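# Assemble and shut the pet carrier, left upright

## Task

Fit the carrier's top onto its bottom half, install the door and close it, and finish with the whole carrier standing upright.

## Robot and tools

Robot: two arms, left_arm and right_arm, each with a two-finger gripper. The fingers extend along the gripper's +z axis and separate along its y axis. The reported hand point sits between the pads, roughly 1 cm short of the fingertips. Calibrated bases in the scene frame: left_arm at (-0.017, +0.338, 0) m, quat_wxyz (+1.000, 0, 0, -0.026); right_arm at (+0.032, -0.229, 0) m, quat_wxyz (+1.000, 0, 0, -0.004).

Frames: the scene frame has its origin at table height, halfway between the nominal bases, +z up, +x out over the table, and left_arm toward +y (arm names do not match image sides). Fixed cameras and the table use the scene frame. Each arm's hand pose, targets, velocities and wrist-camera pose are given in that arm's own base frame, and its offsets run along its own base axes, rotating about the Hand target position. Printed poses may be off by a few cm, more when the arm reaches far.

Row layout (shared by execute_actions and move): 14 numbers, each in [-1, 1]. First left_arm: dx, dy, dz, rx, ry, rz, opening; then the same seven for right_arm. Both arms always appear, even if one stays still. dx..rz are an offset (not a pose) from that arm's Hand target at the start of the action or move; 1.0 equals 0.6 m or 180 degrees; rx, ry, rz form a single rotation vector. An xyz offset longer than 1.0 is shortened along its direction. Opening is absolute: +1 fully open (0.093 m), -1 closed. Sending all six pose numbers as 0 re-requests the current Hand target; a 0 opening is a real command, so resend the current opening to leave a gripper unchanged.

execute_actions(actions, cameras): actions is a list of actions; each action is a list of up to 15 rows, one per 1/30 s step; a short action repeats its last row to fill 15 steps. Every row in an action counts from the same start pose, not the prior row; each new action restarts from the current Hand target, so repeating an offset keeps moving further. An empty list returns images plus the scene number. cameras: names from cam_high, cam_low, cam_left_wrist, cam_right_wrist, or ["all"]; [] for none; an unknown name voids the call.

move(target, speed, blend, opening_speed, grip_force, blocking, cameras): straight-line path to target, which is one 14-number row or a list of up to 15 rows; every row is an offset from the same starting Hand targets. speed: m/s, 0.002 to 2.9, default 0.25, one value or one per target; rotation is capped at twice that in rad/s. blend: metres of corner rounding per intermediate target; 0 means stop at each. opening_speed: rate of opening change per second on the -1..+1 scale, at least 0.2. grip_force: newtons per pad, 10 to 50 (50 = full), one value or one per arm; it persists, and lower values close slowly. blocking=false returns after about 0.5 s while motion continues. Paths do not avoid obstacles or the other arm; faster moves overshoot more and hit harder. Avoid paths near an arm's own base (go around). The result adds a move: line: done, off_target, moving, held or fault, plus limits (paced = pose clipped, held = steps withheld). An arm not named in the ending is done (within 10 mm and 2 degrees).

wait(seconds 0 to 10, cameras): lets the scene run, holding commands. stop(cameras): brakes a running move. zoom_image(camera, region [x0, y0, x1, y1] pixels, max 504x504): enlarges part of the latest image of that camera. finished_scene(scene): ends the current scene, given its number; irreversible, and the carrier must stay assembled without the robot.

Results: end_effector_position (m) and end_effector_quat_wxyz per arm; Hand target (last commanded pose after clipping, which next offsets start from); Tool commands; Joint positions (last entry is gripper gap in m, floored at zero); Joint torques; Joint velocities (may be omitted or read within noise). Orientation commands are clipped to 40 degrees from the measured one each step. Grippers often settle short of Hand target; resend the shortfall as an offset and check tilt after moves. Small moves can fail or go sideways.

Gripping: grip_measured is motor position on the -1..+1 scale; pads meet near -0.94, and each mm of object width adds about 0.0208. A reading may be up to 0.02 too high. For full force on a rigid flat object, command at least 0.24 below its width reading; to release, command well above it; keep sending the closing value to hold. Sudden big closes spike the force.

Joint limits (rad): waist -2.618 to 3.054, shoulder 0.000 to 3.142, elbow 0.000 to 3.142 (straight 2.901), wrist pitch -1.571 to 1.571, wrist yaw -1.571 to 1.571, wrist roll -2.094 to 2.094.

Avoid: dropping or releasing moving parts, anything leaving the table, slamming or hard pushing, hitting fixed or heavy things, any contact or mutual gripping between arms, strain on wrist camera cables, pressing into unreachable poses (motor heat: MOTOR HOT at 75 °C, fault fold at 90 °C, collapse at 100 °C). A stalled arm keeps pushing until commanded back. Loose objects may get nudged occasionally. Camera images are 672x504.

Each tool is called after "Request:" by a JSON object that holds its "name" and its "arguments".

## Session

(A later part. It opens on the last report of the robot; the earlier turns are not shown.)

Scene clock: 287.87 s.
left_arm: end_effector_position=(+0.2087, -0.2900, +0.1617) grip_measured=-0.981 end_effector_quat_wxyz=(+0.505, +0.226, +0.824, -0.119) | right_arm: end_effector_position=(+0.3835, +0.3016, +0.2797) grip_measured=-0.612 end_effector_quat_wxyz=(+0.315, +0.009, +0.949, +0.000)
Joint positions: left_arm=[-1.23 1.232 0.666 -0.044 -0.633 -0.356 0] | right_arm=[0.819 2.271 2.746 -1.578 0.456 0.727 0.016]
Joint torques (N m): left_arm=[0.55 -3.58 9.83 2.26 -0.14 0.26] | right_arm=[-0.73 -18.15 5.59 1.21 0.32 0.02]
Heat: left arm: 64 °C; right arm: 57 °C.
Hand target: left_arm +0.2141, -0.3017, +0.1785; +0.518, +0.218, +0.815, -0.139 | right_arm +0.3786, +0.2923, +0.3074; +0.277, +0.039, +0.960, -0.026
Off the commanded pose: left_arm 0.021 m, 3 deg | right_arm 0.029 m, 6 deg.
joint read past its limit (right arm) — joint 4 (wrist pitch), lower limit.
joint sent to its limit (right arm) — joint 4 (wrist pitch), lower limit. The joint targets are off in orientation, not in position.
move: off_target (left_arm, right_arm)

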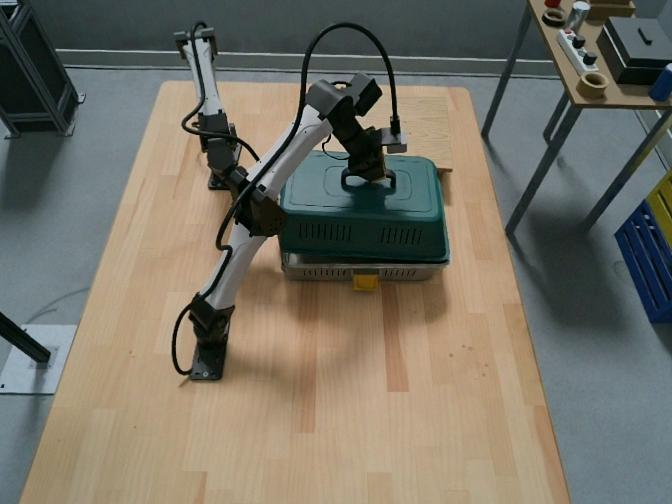

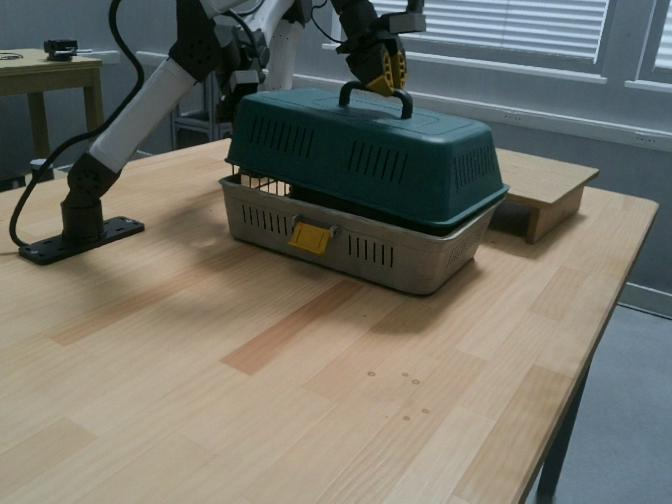

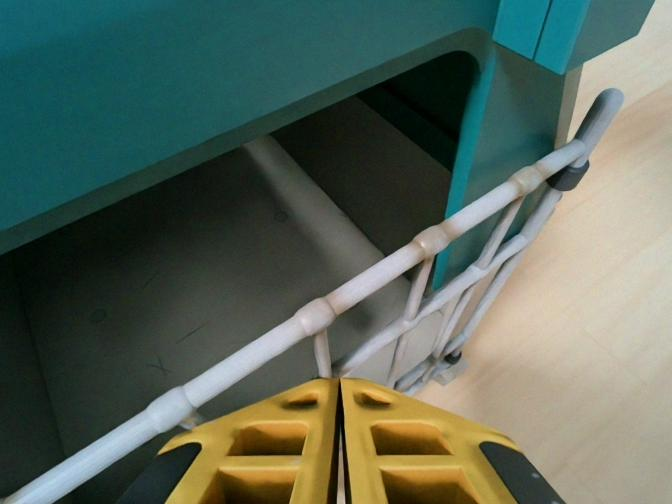

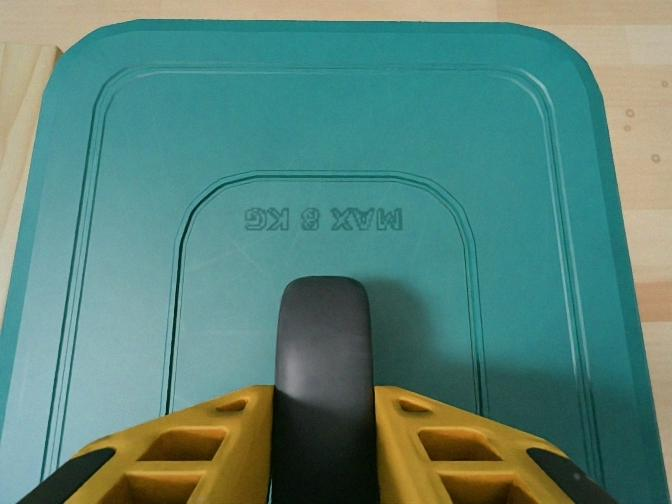

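Request:
{"name": "move", "arguments": {"target": [0,0,0,0,0,0,-1,0.008,-0.008,0.015,0.0,-0.028,0,-1], "speed": 0.06, "cameras": ["all"]}}

Request:
{"name": "zoom_image", "arguments": {"camera": "cam_left_wrist", "region": [400, 0, 672, 220]}}

Request:
{"name": "zoom_image", "arguments": {"camera": "cam_high", "region": [250, 130, 480, 300]}}

Request:
{"name": "zoom_image", "arguments": {"camera": "cam_low", "region": [200, 60, 540, 310]}}

Scene clock: 305.17 s.
left_arm: end_effector_position=(+0.2087, -0.2901, +0.1617) grip_measured=-0.981 end_effector_quat_wxyz=(+0.505, +0.226, +0.825, -0.119) | right_arm: end_effector_position=(+0.3842, +0.2967, +0.2802) grip_measured=-0.612 end_effector_quat_wxyz=(+0.319, +0.010, +0.947, -0.013)
Joint positions: left_arm=[-1.23 1.232 0.666 -0.044 -0.633 -0.356 0] | right_arm=[0.819 2.271 2.746 -1.589 0.482 0.727 0.016]
Joint torques (N m): left_arm=[0.66 -3.59 9.95 2.2 -0.15 0.29] | right_arm=[-0.43 -17.98 7.35 1.29 0.64 -0.01]
Heat: left arm: 65 °C; right arm: 55 °C.
Hand target: left_arm +0.2141, -0.3017, +0.1784; +0.518, +0.218, +0.815, -0.139 | right_arm +0.3834, +0.2876, +0.3163; +0.318, +0.040, +0.947, -0.024
Off the commanded pose: left_arm 0.021 m, 3 deg | right_arm 0.037 m, 4 deg.
joint read past its limit (right arm) — joint 4 (wrist pitch), lower limit.
joint sent to its limit (right arm) — joint 4 (wrist pitch), lower limit. The joint targets are off in orientation, not in position.
move: off_target (left_arm, right_arm)

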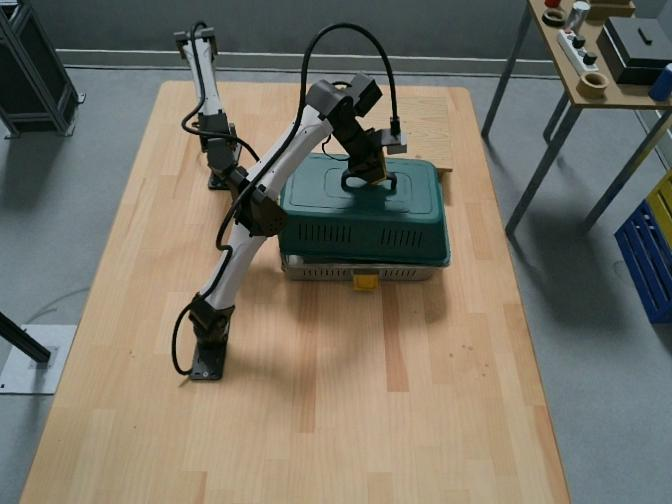

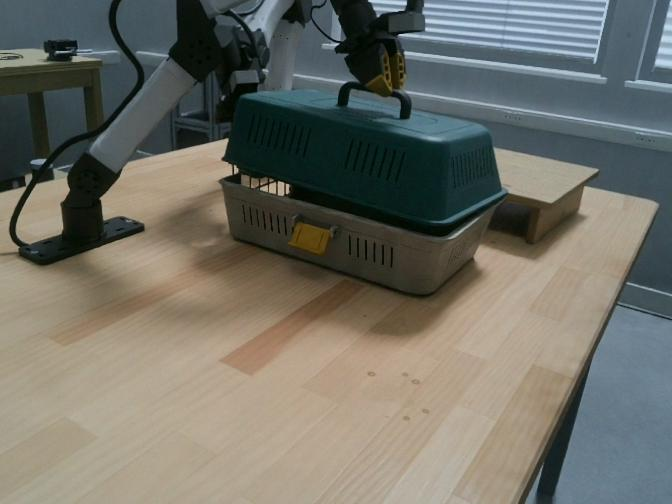

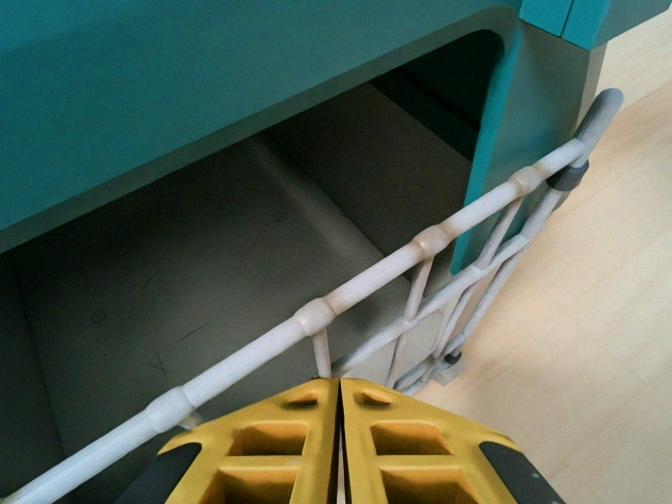

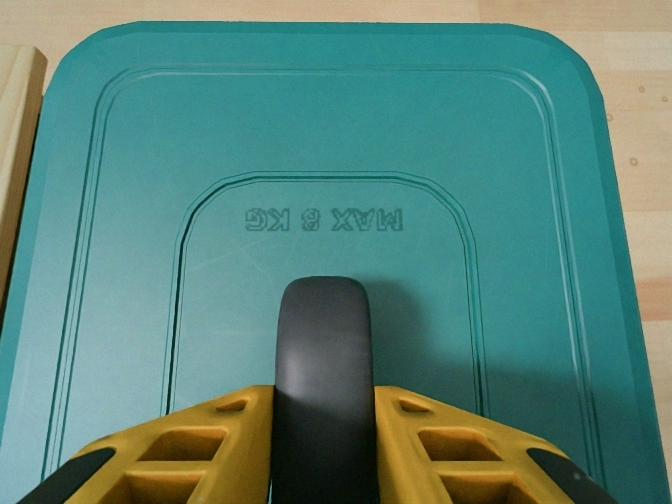

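Scaled by 1.853 from the camera's 672x504 image, which has a finer 960x720 frame.

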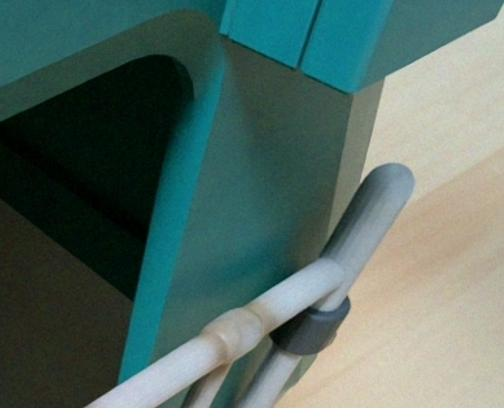

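Scaled by 2.191 from the camera's 672x504 image, which has a finer 960x720 frame.

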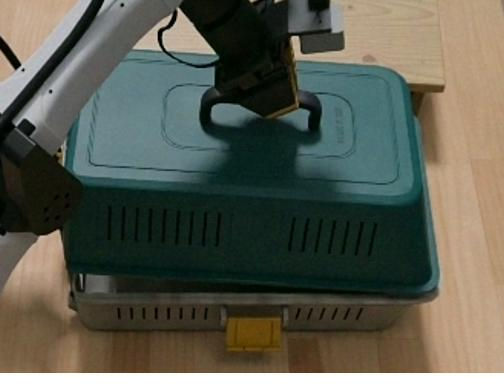

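Scaled by 1.482 from the camera's 672x504 image, which has a finer 960x720 frame.

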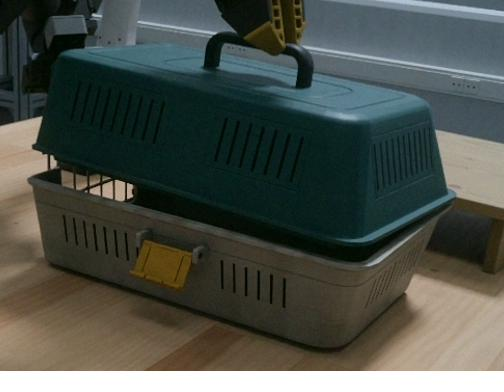

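Request:
{"name": "move", "arguments": {"target": [0,0,0,0,0,0,-1,0.012,0.0,0.0,0.006,-0.022,0.01,-1], "speed": 0.06, "cameras": ["all"]}}

Request:
{"name": "zoom_image", "arguments": {"camera": "cam_left_wrist", "region": [400, 0, 672, 220]}}

Request:
{"name": "zoom_image", "arguments": {"camera": "cam_high", "region": [250, 130, 480, 300]}}

Request:
{"name": "zoom_image", "arguments": {"camera": "cam_low", "region": [200, 60, 540, 310]}}

Scene clock: 314.07 s.
left_arm: end_effector_position=(+0.2087, -0.2901, +0.1617) grip_measured=-0.981 end_effector_quat_wxyz=(+0.505, +0.226, +0.825, -0.119) | right_arm: end_effector_position=(+0.3851, +0.2946, +0.2806) grip_measured=-0.612 end_effector_quat_wxyz=(+0.321, +0.009, +0.947, -0.018)
Joint positions: left_arm=[-1.23 1.232 0.666 -0.044 -0.633 -0.356 0] | right_arm=[0.817 2.271 2.746 -1.591 0.49 0.722 0.016]
Joint torques (N m): left_arm=[0.75 -3.52 9.81 2.26 -0.15 0.27] | right_arm=[-0.87 -15.61 10.66 1.32 0.67 -0.16]
Heat: left arm: 66 °C; right arm: 55 °C.
Hand target: left_arm +0.2141, -0.3017, +0.1784; +0.518, +0.218, +0.815, -0.139 | right_arm +0.3905, +0.2877, +0.3162; +0.351, +0.029, +0.936, -0.009
Off the commanded pose: left_arm 0.021 m, 3 deg | right_arm 0.037 m, 4 deg.
joint read past its limit (right arm) — joint 4 (wrist pitch), lower limit.
joint sent to its limit (right arm) — joint 4 (wrist pitch), lower limit. The joint targets still meet the commanded pose.
move: off_target (left_arm, right_arm)

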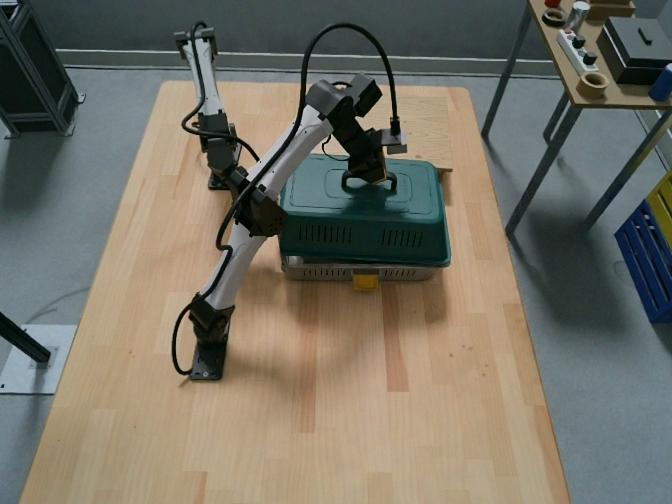

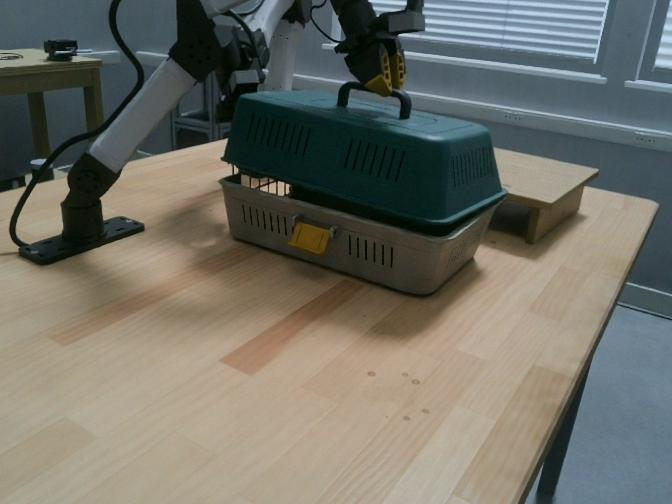

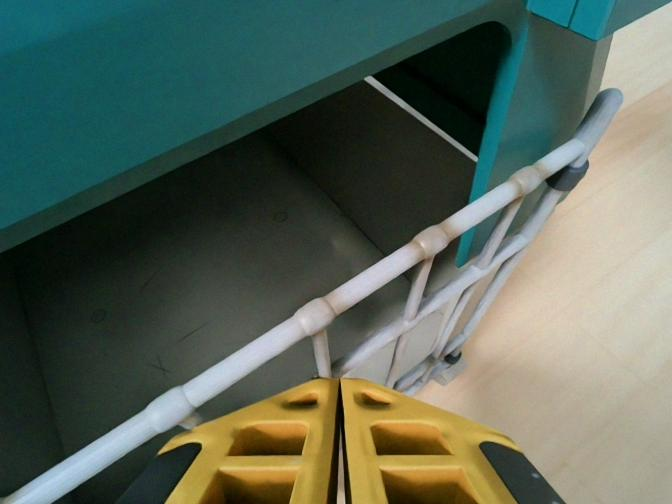

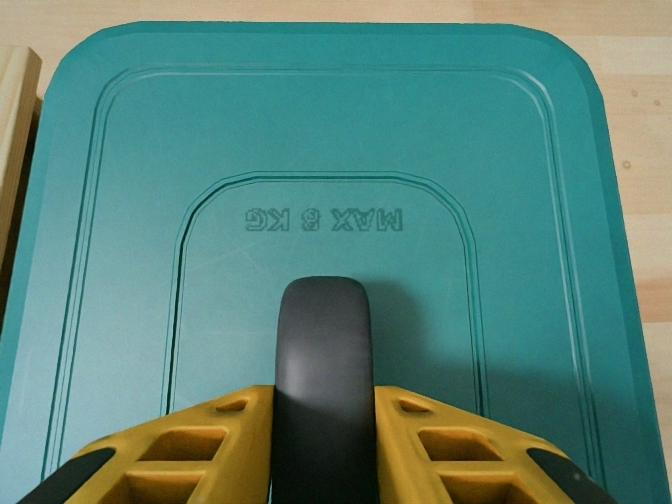

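Scaled by 1.853 from the camera's 672x504 image, which has a finer 960x720 frame.

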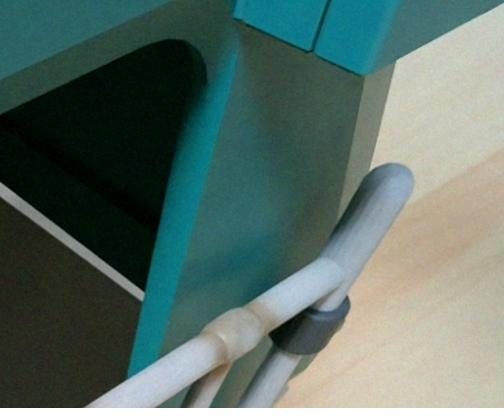

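Scaled by 2.191 from the camera's 672x504 image, which has a finer 960x720 frame.

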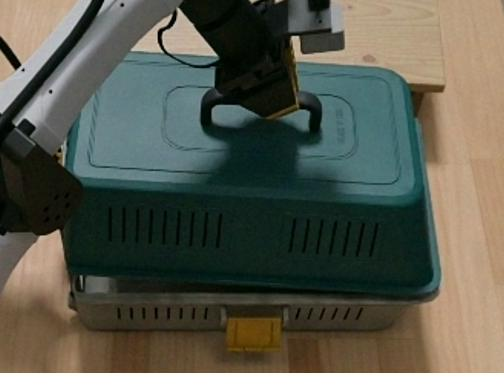

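Scaled by 1.482 from the camera's 672x504 image, which has a finer 960x720 frame.

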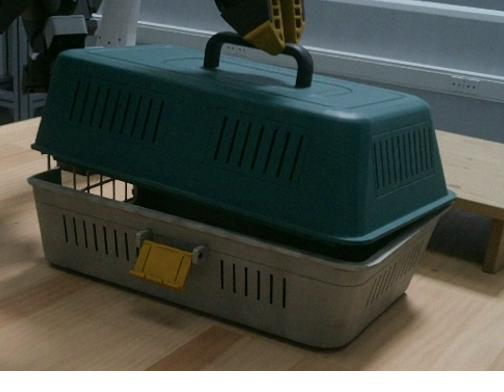

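Request:
{"name": "move", "arguments": {"target": [0,0,0,0,0,0,-1,0.0,0.012,0.04,0.0,0,0,-1], "speed": 0.06, "cameras": ["all"]}}

Request:
{"name": "zoom_image", "arguments": {"camera": "cam_left_wrist", "region": [400, 0, 672, 220]}}

Request:
{"name": "zoom_image", "arguments": {"camera": "cam_high", "region": [250, 130, 480, 300]}}

Request:
{"name": "zoom_image", "arguments": {"camera": "cam_low", "region": [200, 60, 540, 310]}}

Scene clock: 318.70 s.
left_arm: end_effector_position=(+0.2087, -0.2901, +0.1617) grip_measured=-0.981 end_effector_quat_wxyz=(+0.505, +0.226, +0.825, -0.119) | right_arm: end_effector_position=(+0.3870, +0.2940, +0.3052) grip_measured=-0.612 end_effector_quat_wxyz=(+0.351, +0.004, +0.936, -0.001)
Joint positions: left_arm=[-1.23 1.232 0.666 -0.044 -0.633 -0.356 0] | right_arm=[0.817 2.271 2.829 -1.594 0.503 0.685 0.016]
Joint torques (N m): left_arm=[0.61 -3.43 9.88 2.24 -0.17 0.28] | right_arm=[0.34 -15.21 9.35 1.69 0.65 -0.17]
Heat: left arm: 66 °C; right arm: 54 °C.
Hand target: left_arm +0.2141, -0.3017, +0.1784; +0.518, +0.218, +0.815, -0.139 | right_arm +0.3905, +0.2949, +0.3403; +0.351, +0.029, +0.936, -0.008
Off the commanded pose: left_arm 0.021 m, 3 deg | right_arm 0.035 m, 3 deg.
elbow stopped short (right arm): the move would have taken joint 3 (elbow) straighter than the controller allows.
joint read past its limit (right arm) — joint 4 (wrist pitch), lower limit.
move: off_target (left_arm, right_arm)

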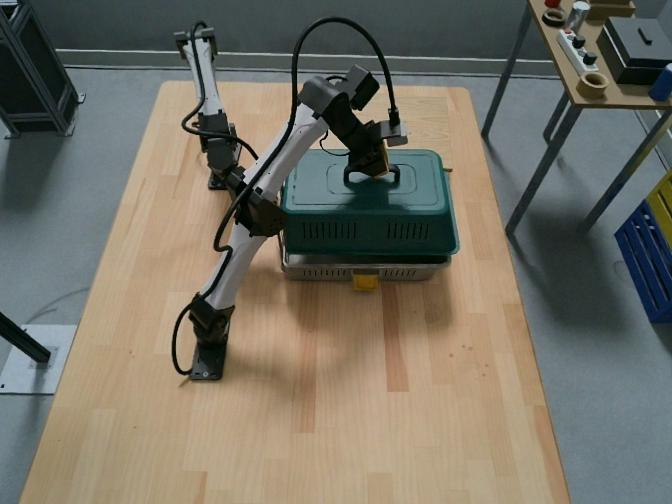

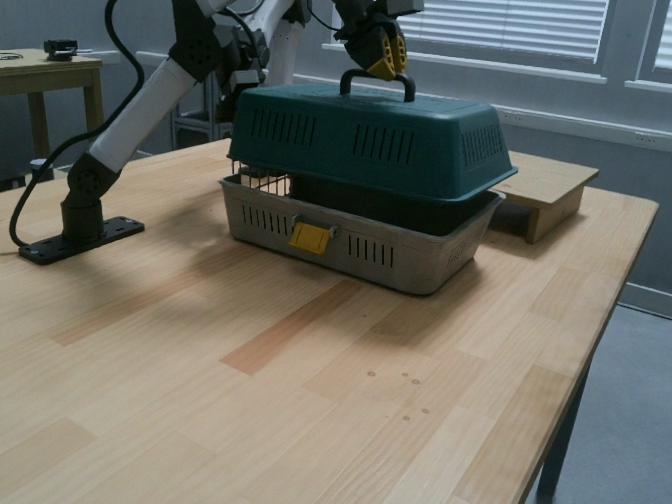

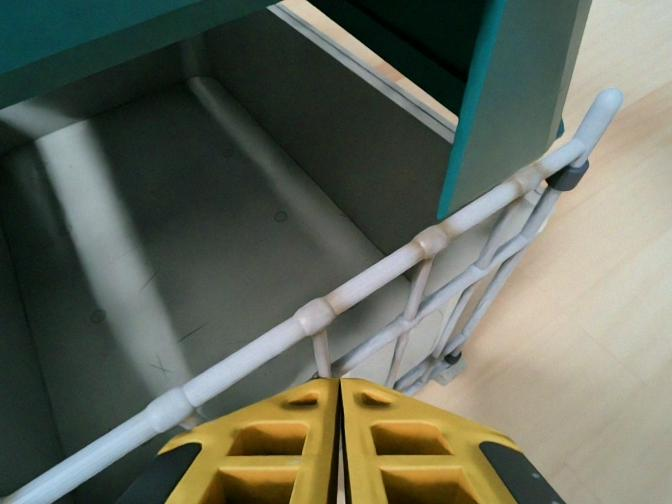

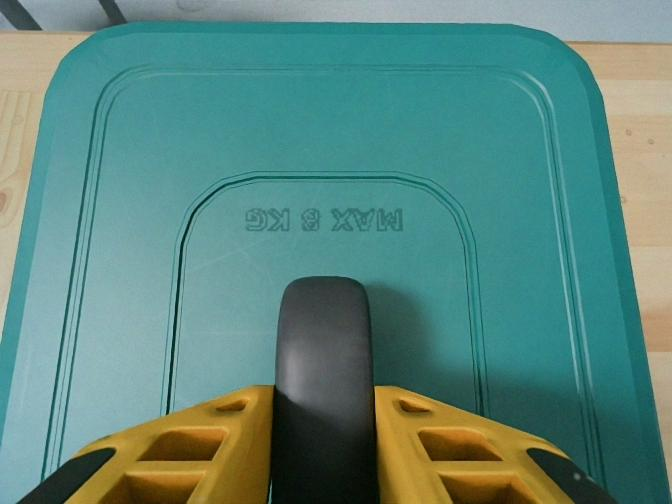

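Scaled by 1.853 from the camera's 672x504 image, which has a finer 960x720 frame.

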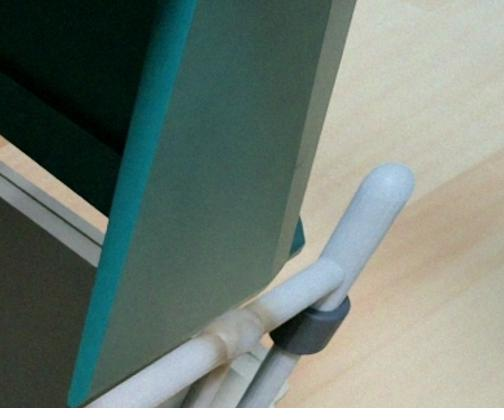

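Scaled by 2.191 from the camera's 672x504 image, which has a finer 960x720 frame.

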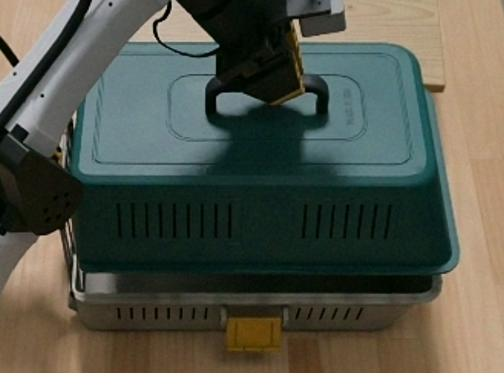

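Scaled by 1.482 from the camera's 672x504 image, which has a finer 960x720 frame.

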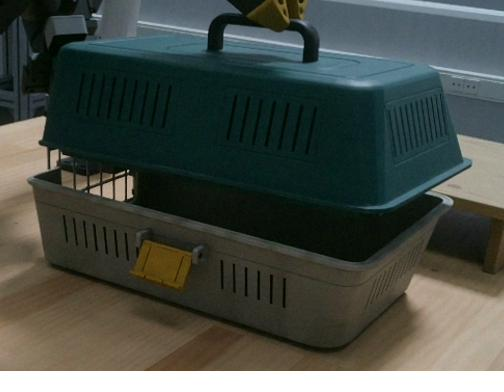

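Request:
{"name": "move", "arguments": {"target": [0.022,0,0,0,0,0,-1,-0.01,0.0,-0.025,0.003,-0.01,0.003,-1], "speed": 0.06, "cameras": ["all"]}}

Request:
{"name": "zoom_image", "arguments": {"camera": "cam_left_wrist", "region": [400, 0, 672, 220]}}

Request:
{"name": "zoom_image", "arguments": {"camera": "cam_high", "region": [250, 130, 480, 300]}}

Request:
{"name": "zoom_image", "arguments": {"camera": "cam_low", "region": [200, 60, 540, 310]}}

Scene clock: 323.73 s.
left_arm: end_effector_position=(+0.2202, -0.2904, +0.1607) grip_measured=-0.981 end_effector_quat_wxyz=(+0.503, +0.227, +0.825, -0.120) | right_arm: end_effector_position=(+0.3839, +0.2978, +0.3059) grip_measured=-0.612 end_effector_quat_wxyz=(+0.354, +0.006, +0.935, +0.001)
Joint positions: left_arm=[-1.181 1.251 0.673 -0.018 -0.589 -0.325 0] | right_arm=[0.831 2.271 2.829 -1.594 0.513 0.701 0.016]
Joint torques (N m): left_arm=[0.79 -3.64 9.98 2.21 -0.15 0.29] | right_arm=[0.28 -14.68 6.06 1.46 0.67 0.06]
Heat: left arm: 66 °C; right arm: 54 °C.
Hand target: left_arm +0.2272, -0.3018, +0.1784; +0.518, +0.218, +0.815, -0.139 | right_arm +0.3845, +0.2949, +0.3253; +0.365, +0.026, +0.930, -0.002
Off the commanded pose: left_arm 0.022 m, 3 deg | right_arm 0.020 m, 3 deg.
elbow stopped short (right arm): the move would have taken joint 3 (elbow) straighter than the controller allows.
joint read past its limit (right arm) — joint 4 (wrist pitch), lower limit.
joint sent to its limit (right arm) — joint 4 (wrist pitch), lower limit. The joint targets still meet the commanded pose.
move: off_target (left_arm, right_arm)

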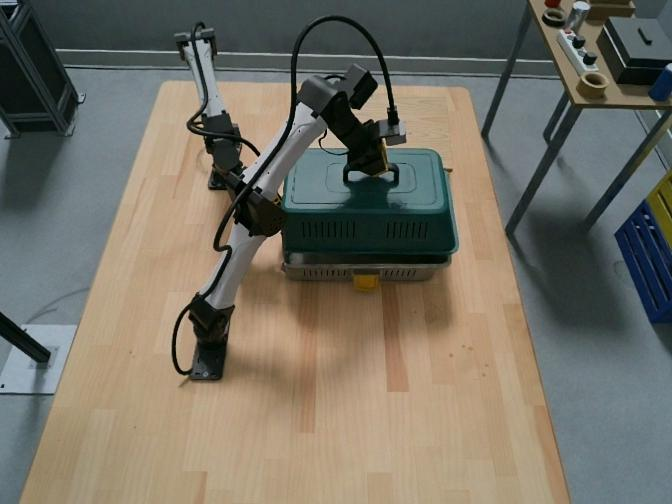

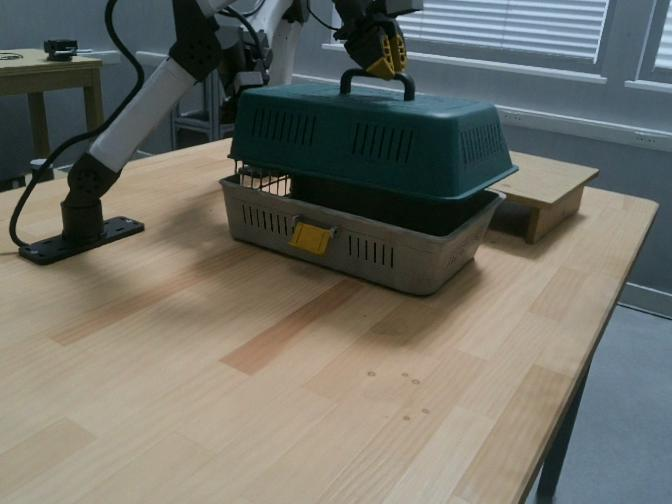

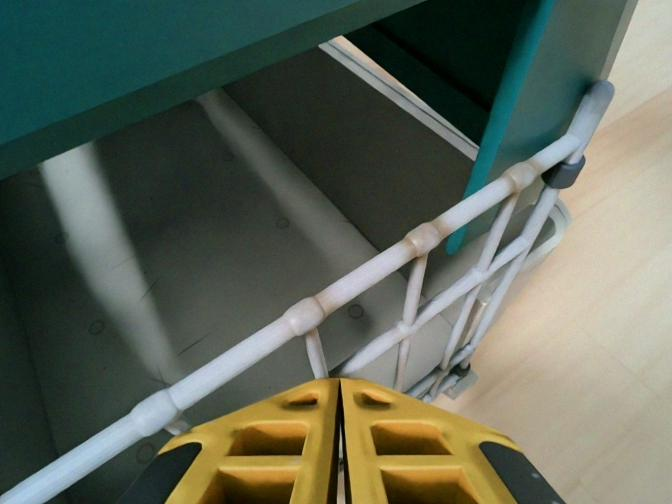

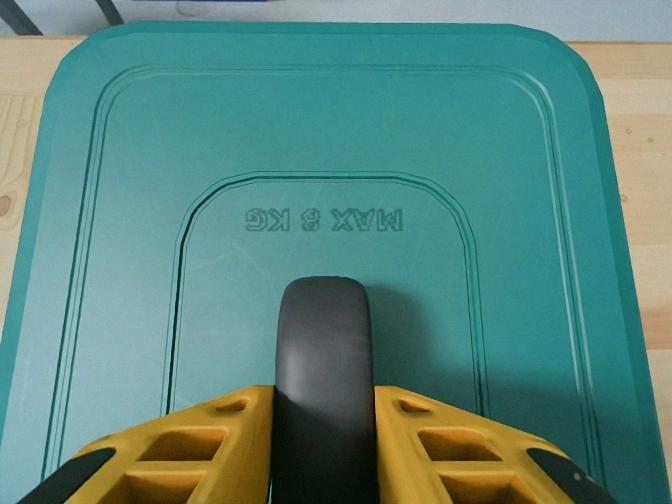

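Scaled by 1.853 from the camera's 672x504 image, which has a finer 960x720 frame.

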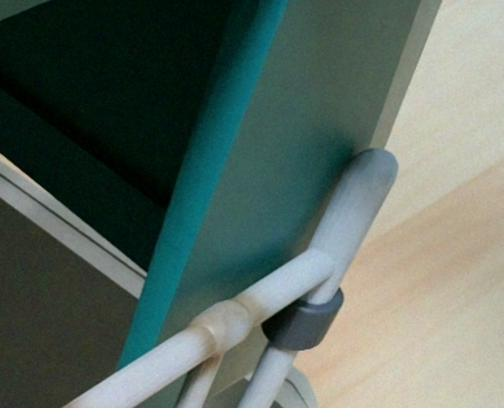

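Scaled by 2.191 from the camera's 672x504 image, which has a finer 960x720 frame.

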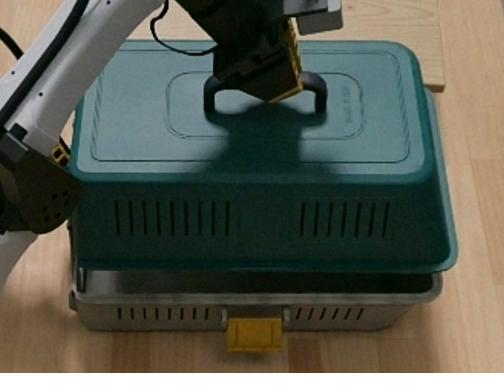

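Scaled by 1.482 from the camera's 672x504 image, which has a finer 960x720 frame.

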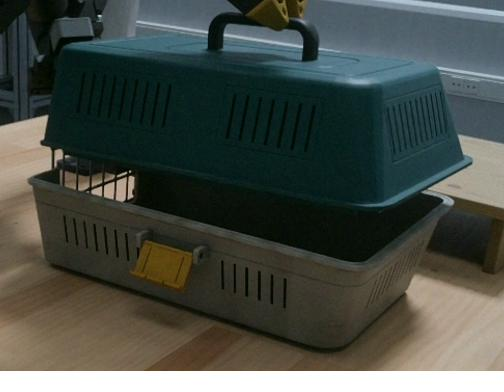

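Request:
{"name": "move", "arguments": {"target": [0,0,0,0,0,0,-1,-0.012,-0.003,-0.03,0.0,-0.012,0.0,-1], "speed": 0.06, "cameras": ["all"]}}

Request:
{"name": "zoom_image", "arguments": {"camera": "cam_left_wrist", "region": [400, 0, 672, 220]}}

Request:
{"name": "zoom_image", "arguments": {"camera": "cam_high", "region": [250, 130, 480, 300]}}

Request:
{"name": "zoom_image", "arguments": {"camera": "cam_low", "region": [200, 60, 540, 310]}}

Scene clock: 327.20 s.
left_arm: end_effector_position=(+0.2190, -0.2922, +0.1602) grip_measured=-0.981 end_effector_quat_wxyz=(+0.500, +0.231, +0.825, -0.125) | right_arm: end_effector_position=(+0.3834, +0.2940, +0.2846) grip_measured=-0.612 end_effector_quat_wxyz=(+0.356, +0.010, +0.934, -0.021)
Joint positions: left_arm=[-1.181 1.251 0.673 -0.016 -0.575 -0.323 0] | right_arm=[0.838 2.122 2.454 -1.4 0.554 0.714 0.016]
Joint torques (N m): left_arm=[0.87 -3.81 10.09 2.28 -0.28 0.25] | right_arm=[1.16 -16.34 5.75 1.37 0.6 0.22]
Heat: left arm: 65 °C; right arm: 54 °C.
Hand target: left_arm +0.2273, -0.3017, +0.1785; +0.518, +0.218, +0.815, -0.139 | right_arm +0.3774, +0.2931, +0.3073; +0.383, +0.026, +0.923, -0.001
Off the commanded pose: left_arm 0.022 m, 3 deg | right_arm 0.024 m, 4 deg.
move: off_target (left_arm, right_arm)

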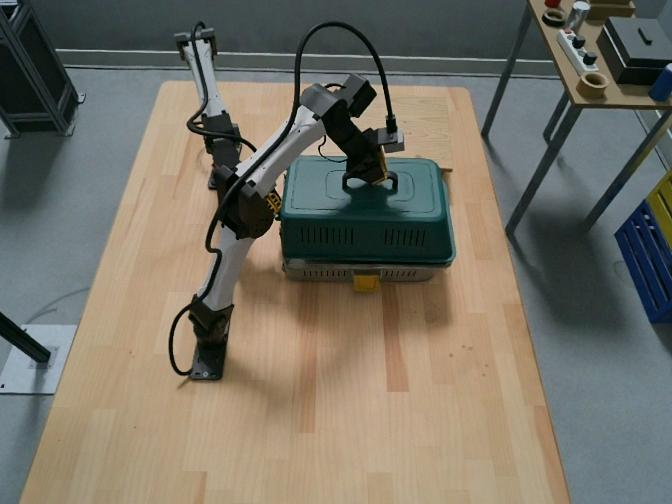

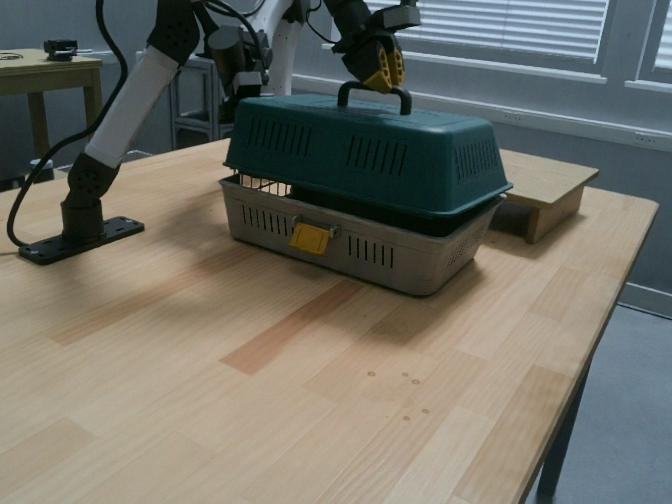

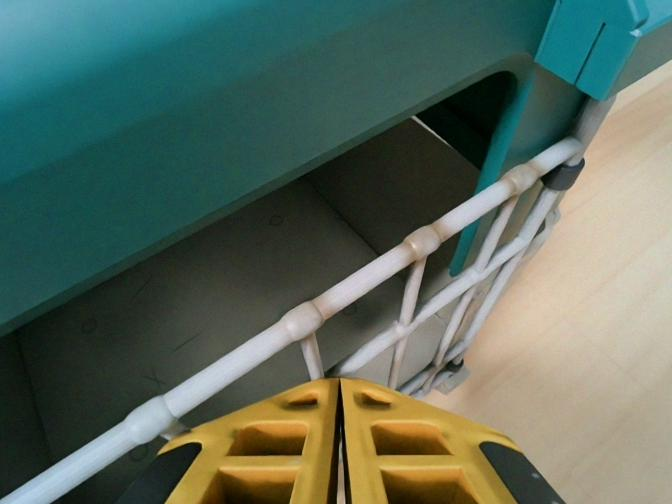

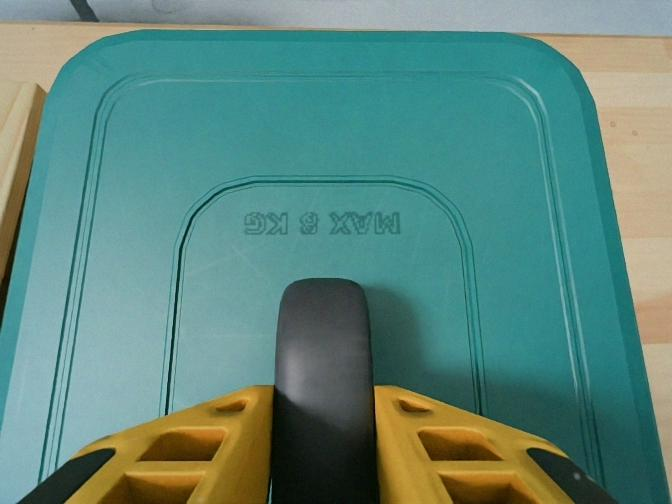

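Scaled by 1.853 from the camera's 672x504 image, which has a finer 960x720 frame.

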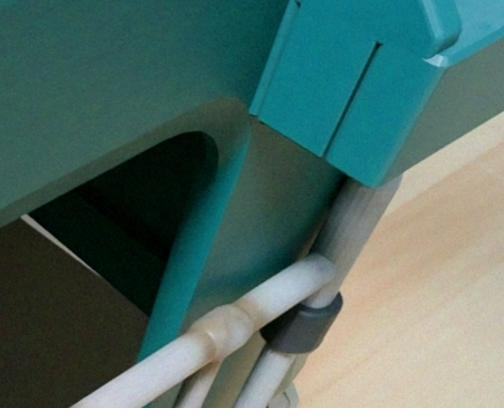

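Scaled by 2.191 from the camera's 672x504 image, which has a finer 960x720 frame.

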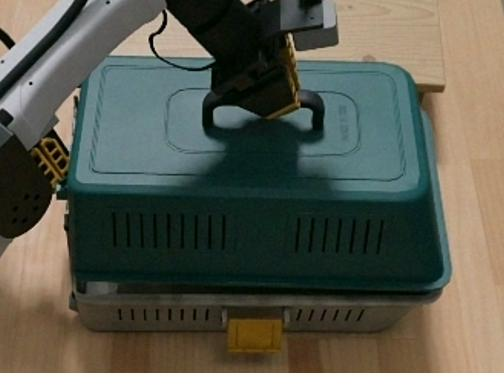

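Scaled by 1.482 from the camera's 672x504 image, which has a finer 960x720 frame.

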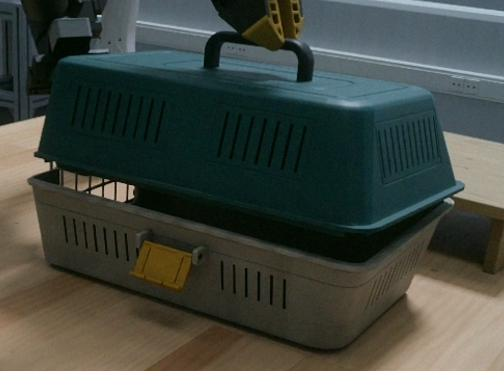

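Request:
{"name": "move", "arguments": {"target": [0,0,0,0,0,0,-1,0.0,0.003,0.0,0.0,-0.0,0.012,-1], "speed": 0.06, "cameras": ["all"]}}

Request:
{"name": "zoom_image", "arguments": {"camera": "cam_left_wrist", "region": [480, 0, 672, 220]}}

Request:
{"name": "zoom_image", "arguments": {"camera": "cam_high", "region": [250, 130, 480, 300]}}

Scene clock: 340.73 s.
left_arm: end_effector_position=(+0.2190, -0.2922, +0.1603) grip_measured=-0.981 end_effector_quat_wxyz=(+0.500, +0.231, +0.825, -0.125) | right_arm: end_effector_position=(+0.3820, +0.2940, +0.2863) grip_measured=-0.612 end_effector_quat_wxyz=(+0.360, +0.005, +0.933, -0.014)
Joint positions: left_arm=[-1.181 1.251 0.673 -0.016 -0.575 -0.323 0] | right_arm=[0.838 2.087 2.398 -1.359 0.546 0.7 0.016]
Joint velocities: left_arm=[within noise] | right_arm=[-0.007 -0.007 -0.007 -0.037 -0.037 -0.168 -0.001]
Joint torques (N m): left_arm=[0.65 -3.73 9.99 2.27 -0.26 0.22] | right_arm=[0.87 -15.8 5.79 1.47 0.45 -0.07]
Heat: left arm: 63 °C; right arm: 59 °C.
Hand target: left_arm +0.2273, -0.3017, +0.1784; +0.518, +0.218, +0.815, -0.138 | right_arm +0.3774, +0.2949, +0.3072; +0.383, +0.009, +0.924, +0.006
Off the commanded pose: left_arm 0.022 m, 3 deg | right_arm 0.022 m, 4 deg.
move: off_target (left_arm, right_arm)

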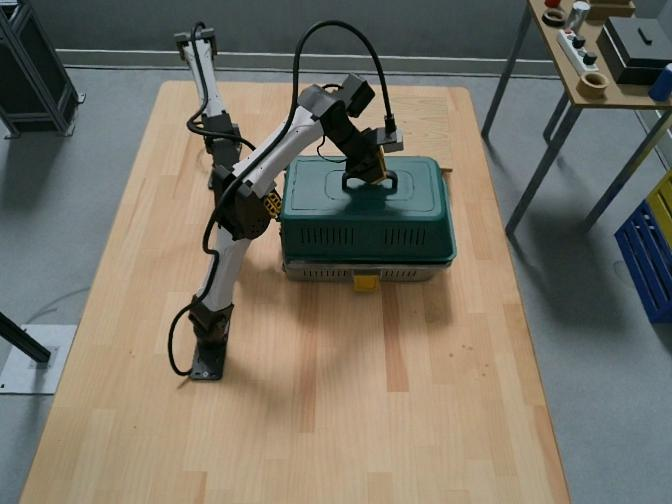

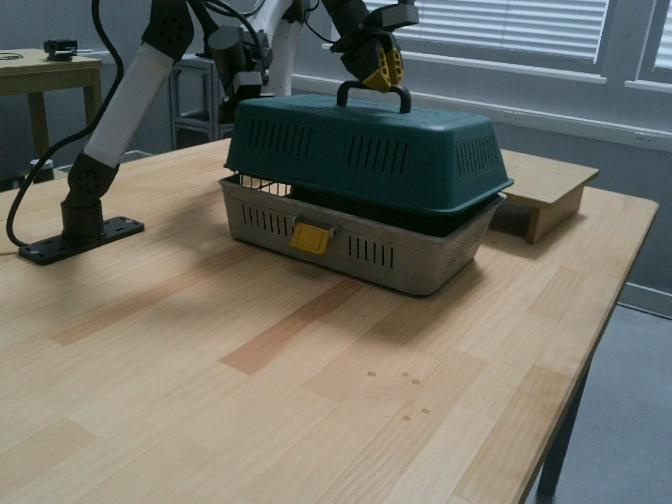

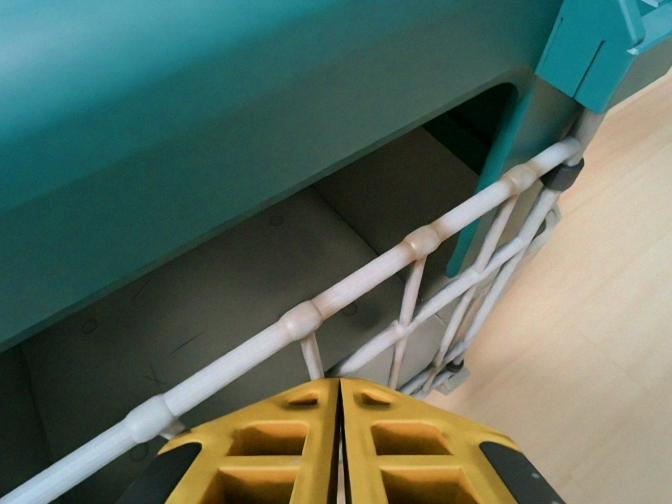

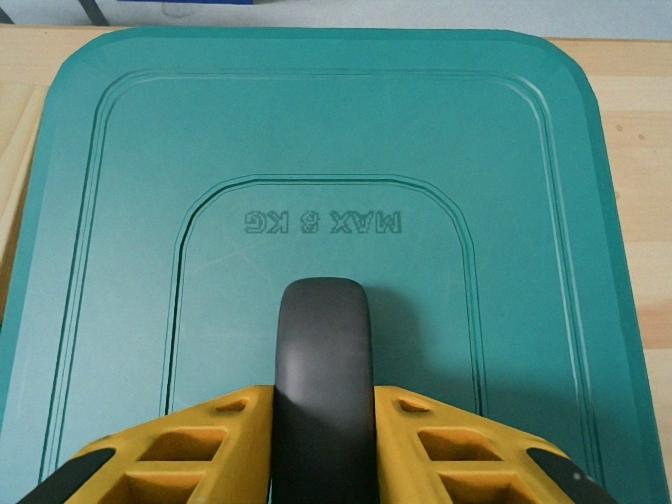

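Scaled by 2.291 from the camera's 672x504 image, which has a finer 960x720 frame.

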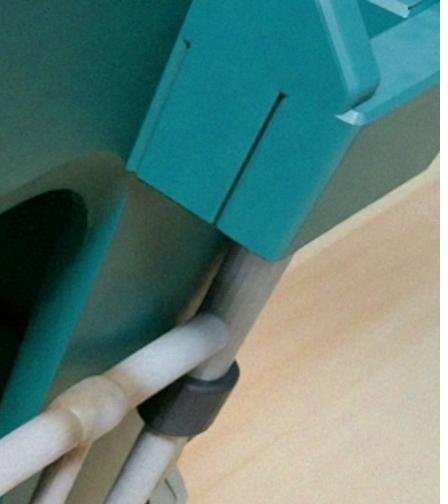

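Scaled by 2.191 from the camera's 672x504 image, which has a finer 960x720 frame.

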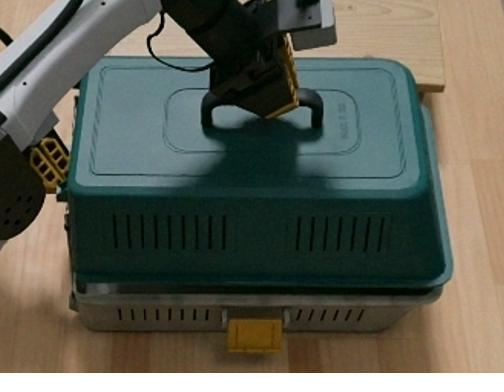

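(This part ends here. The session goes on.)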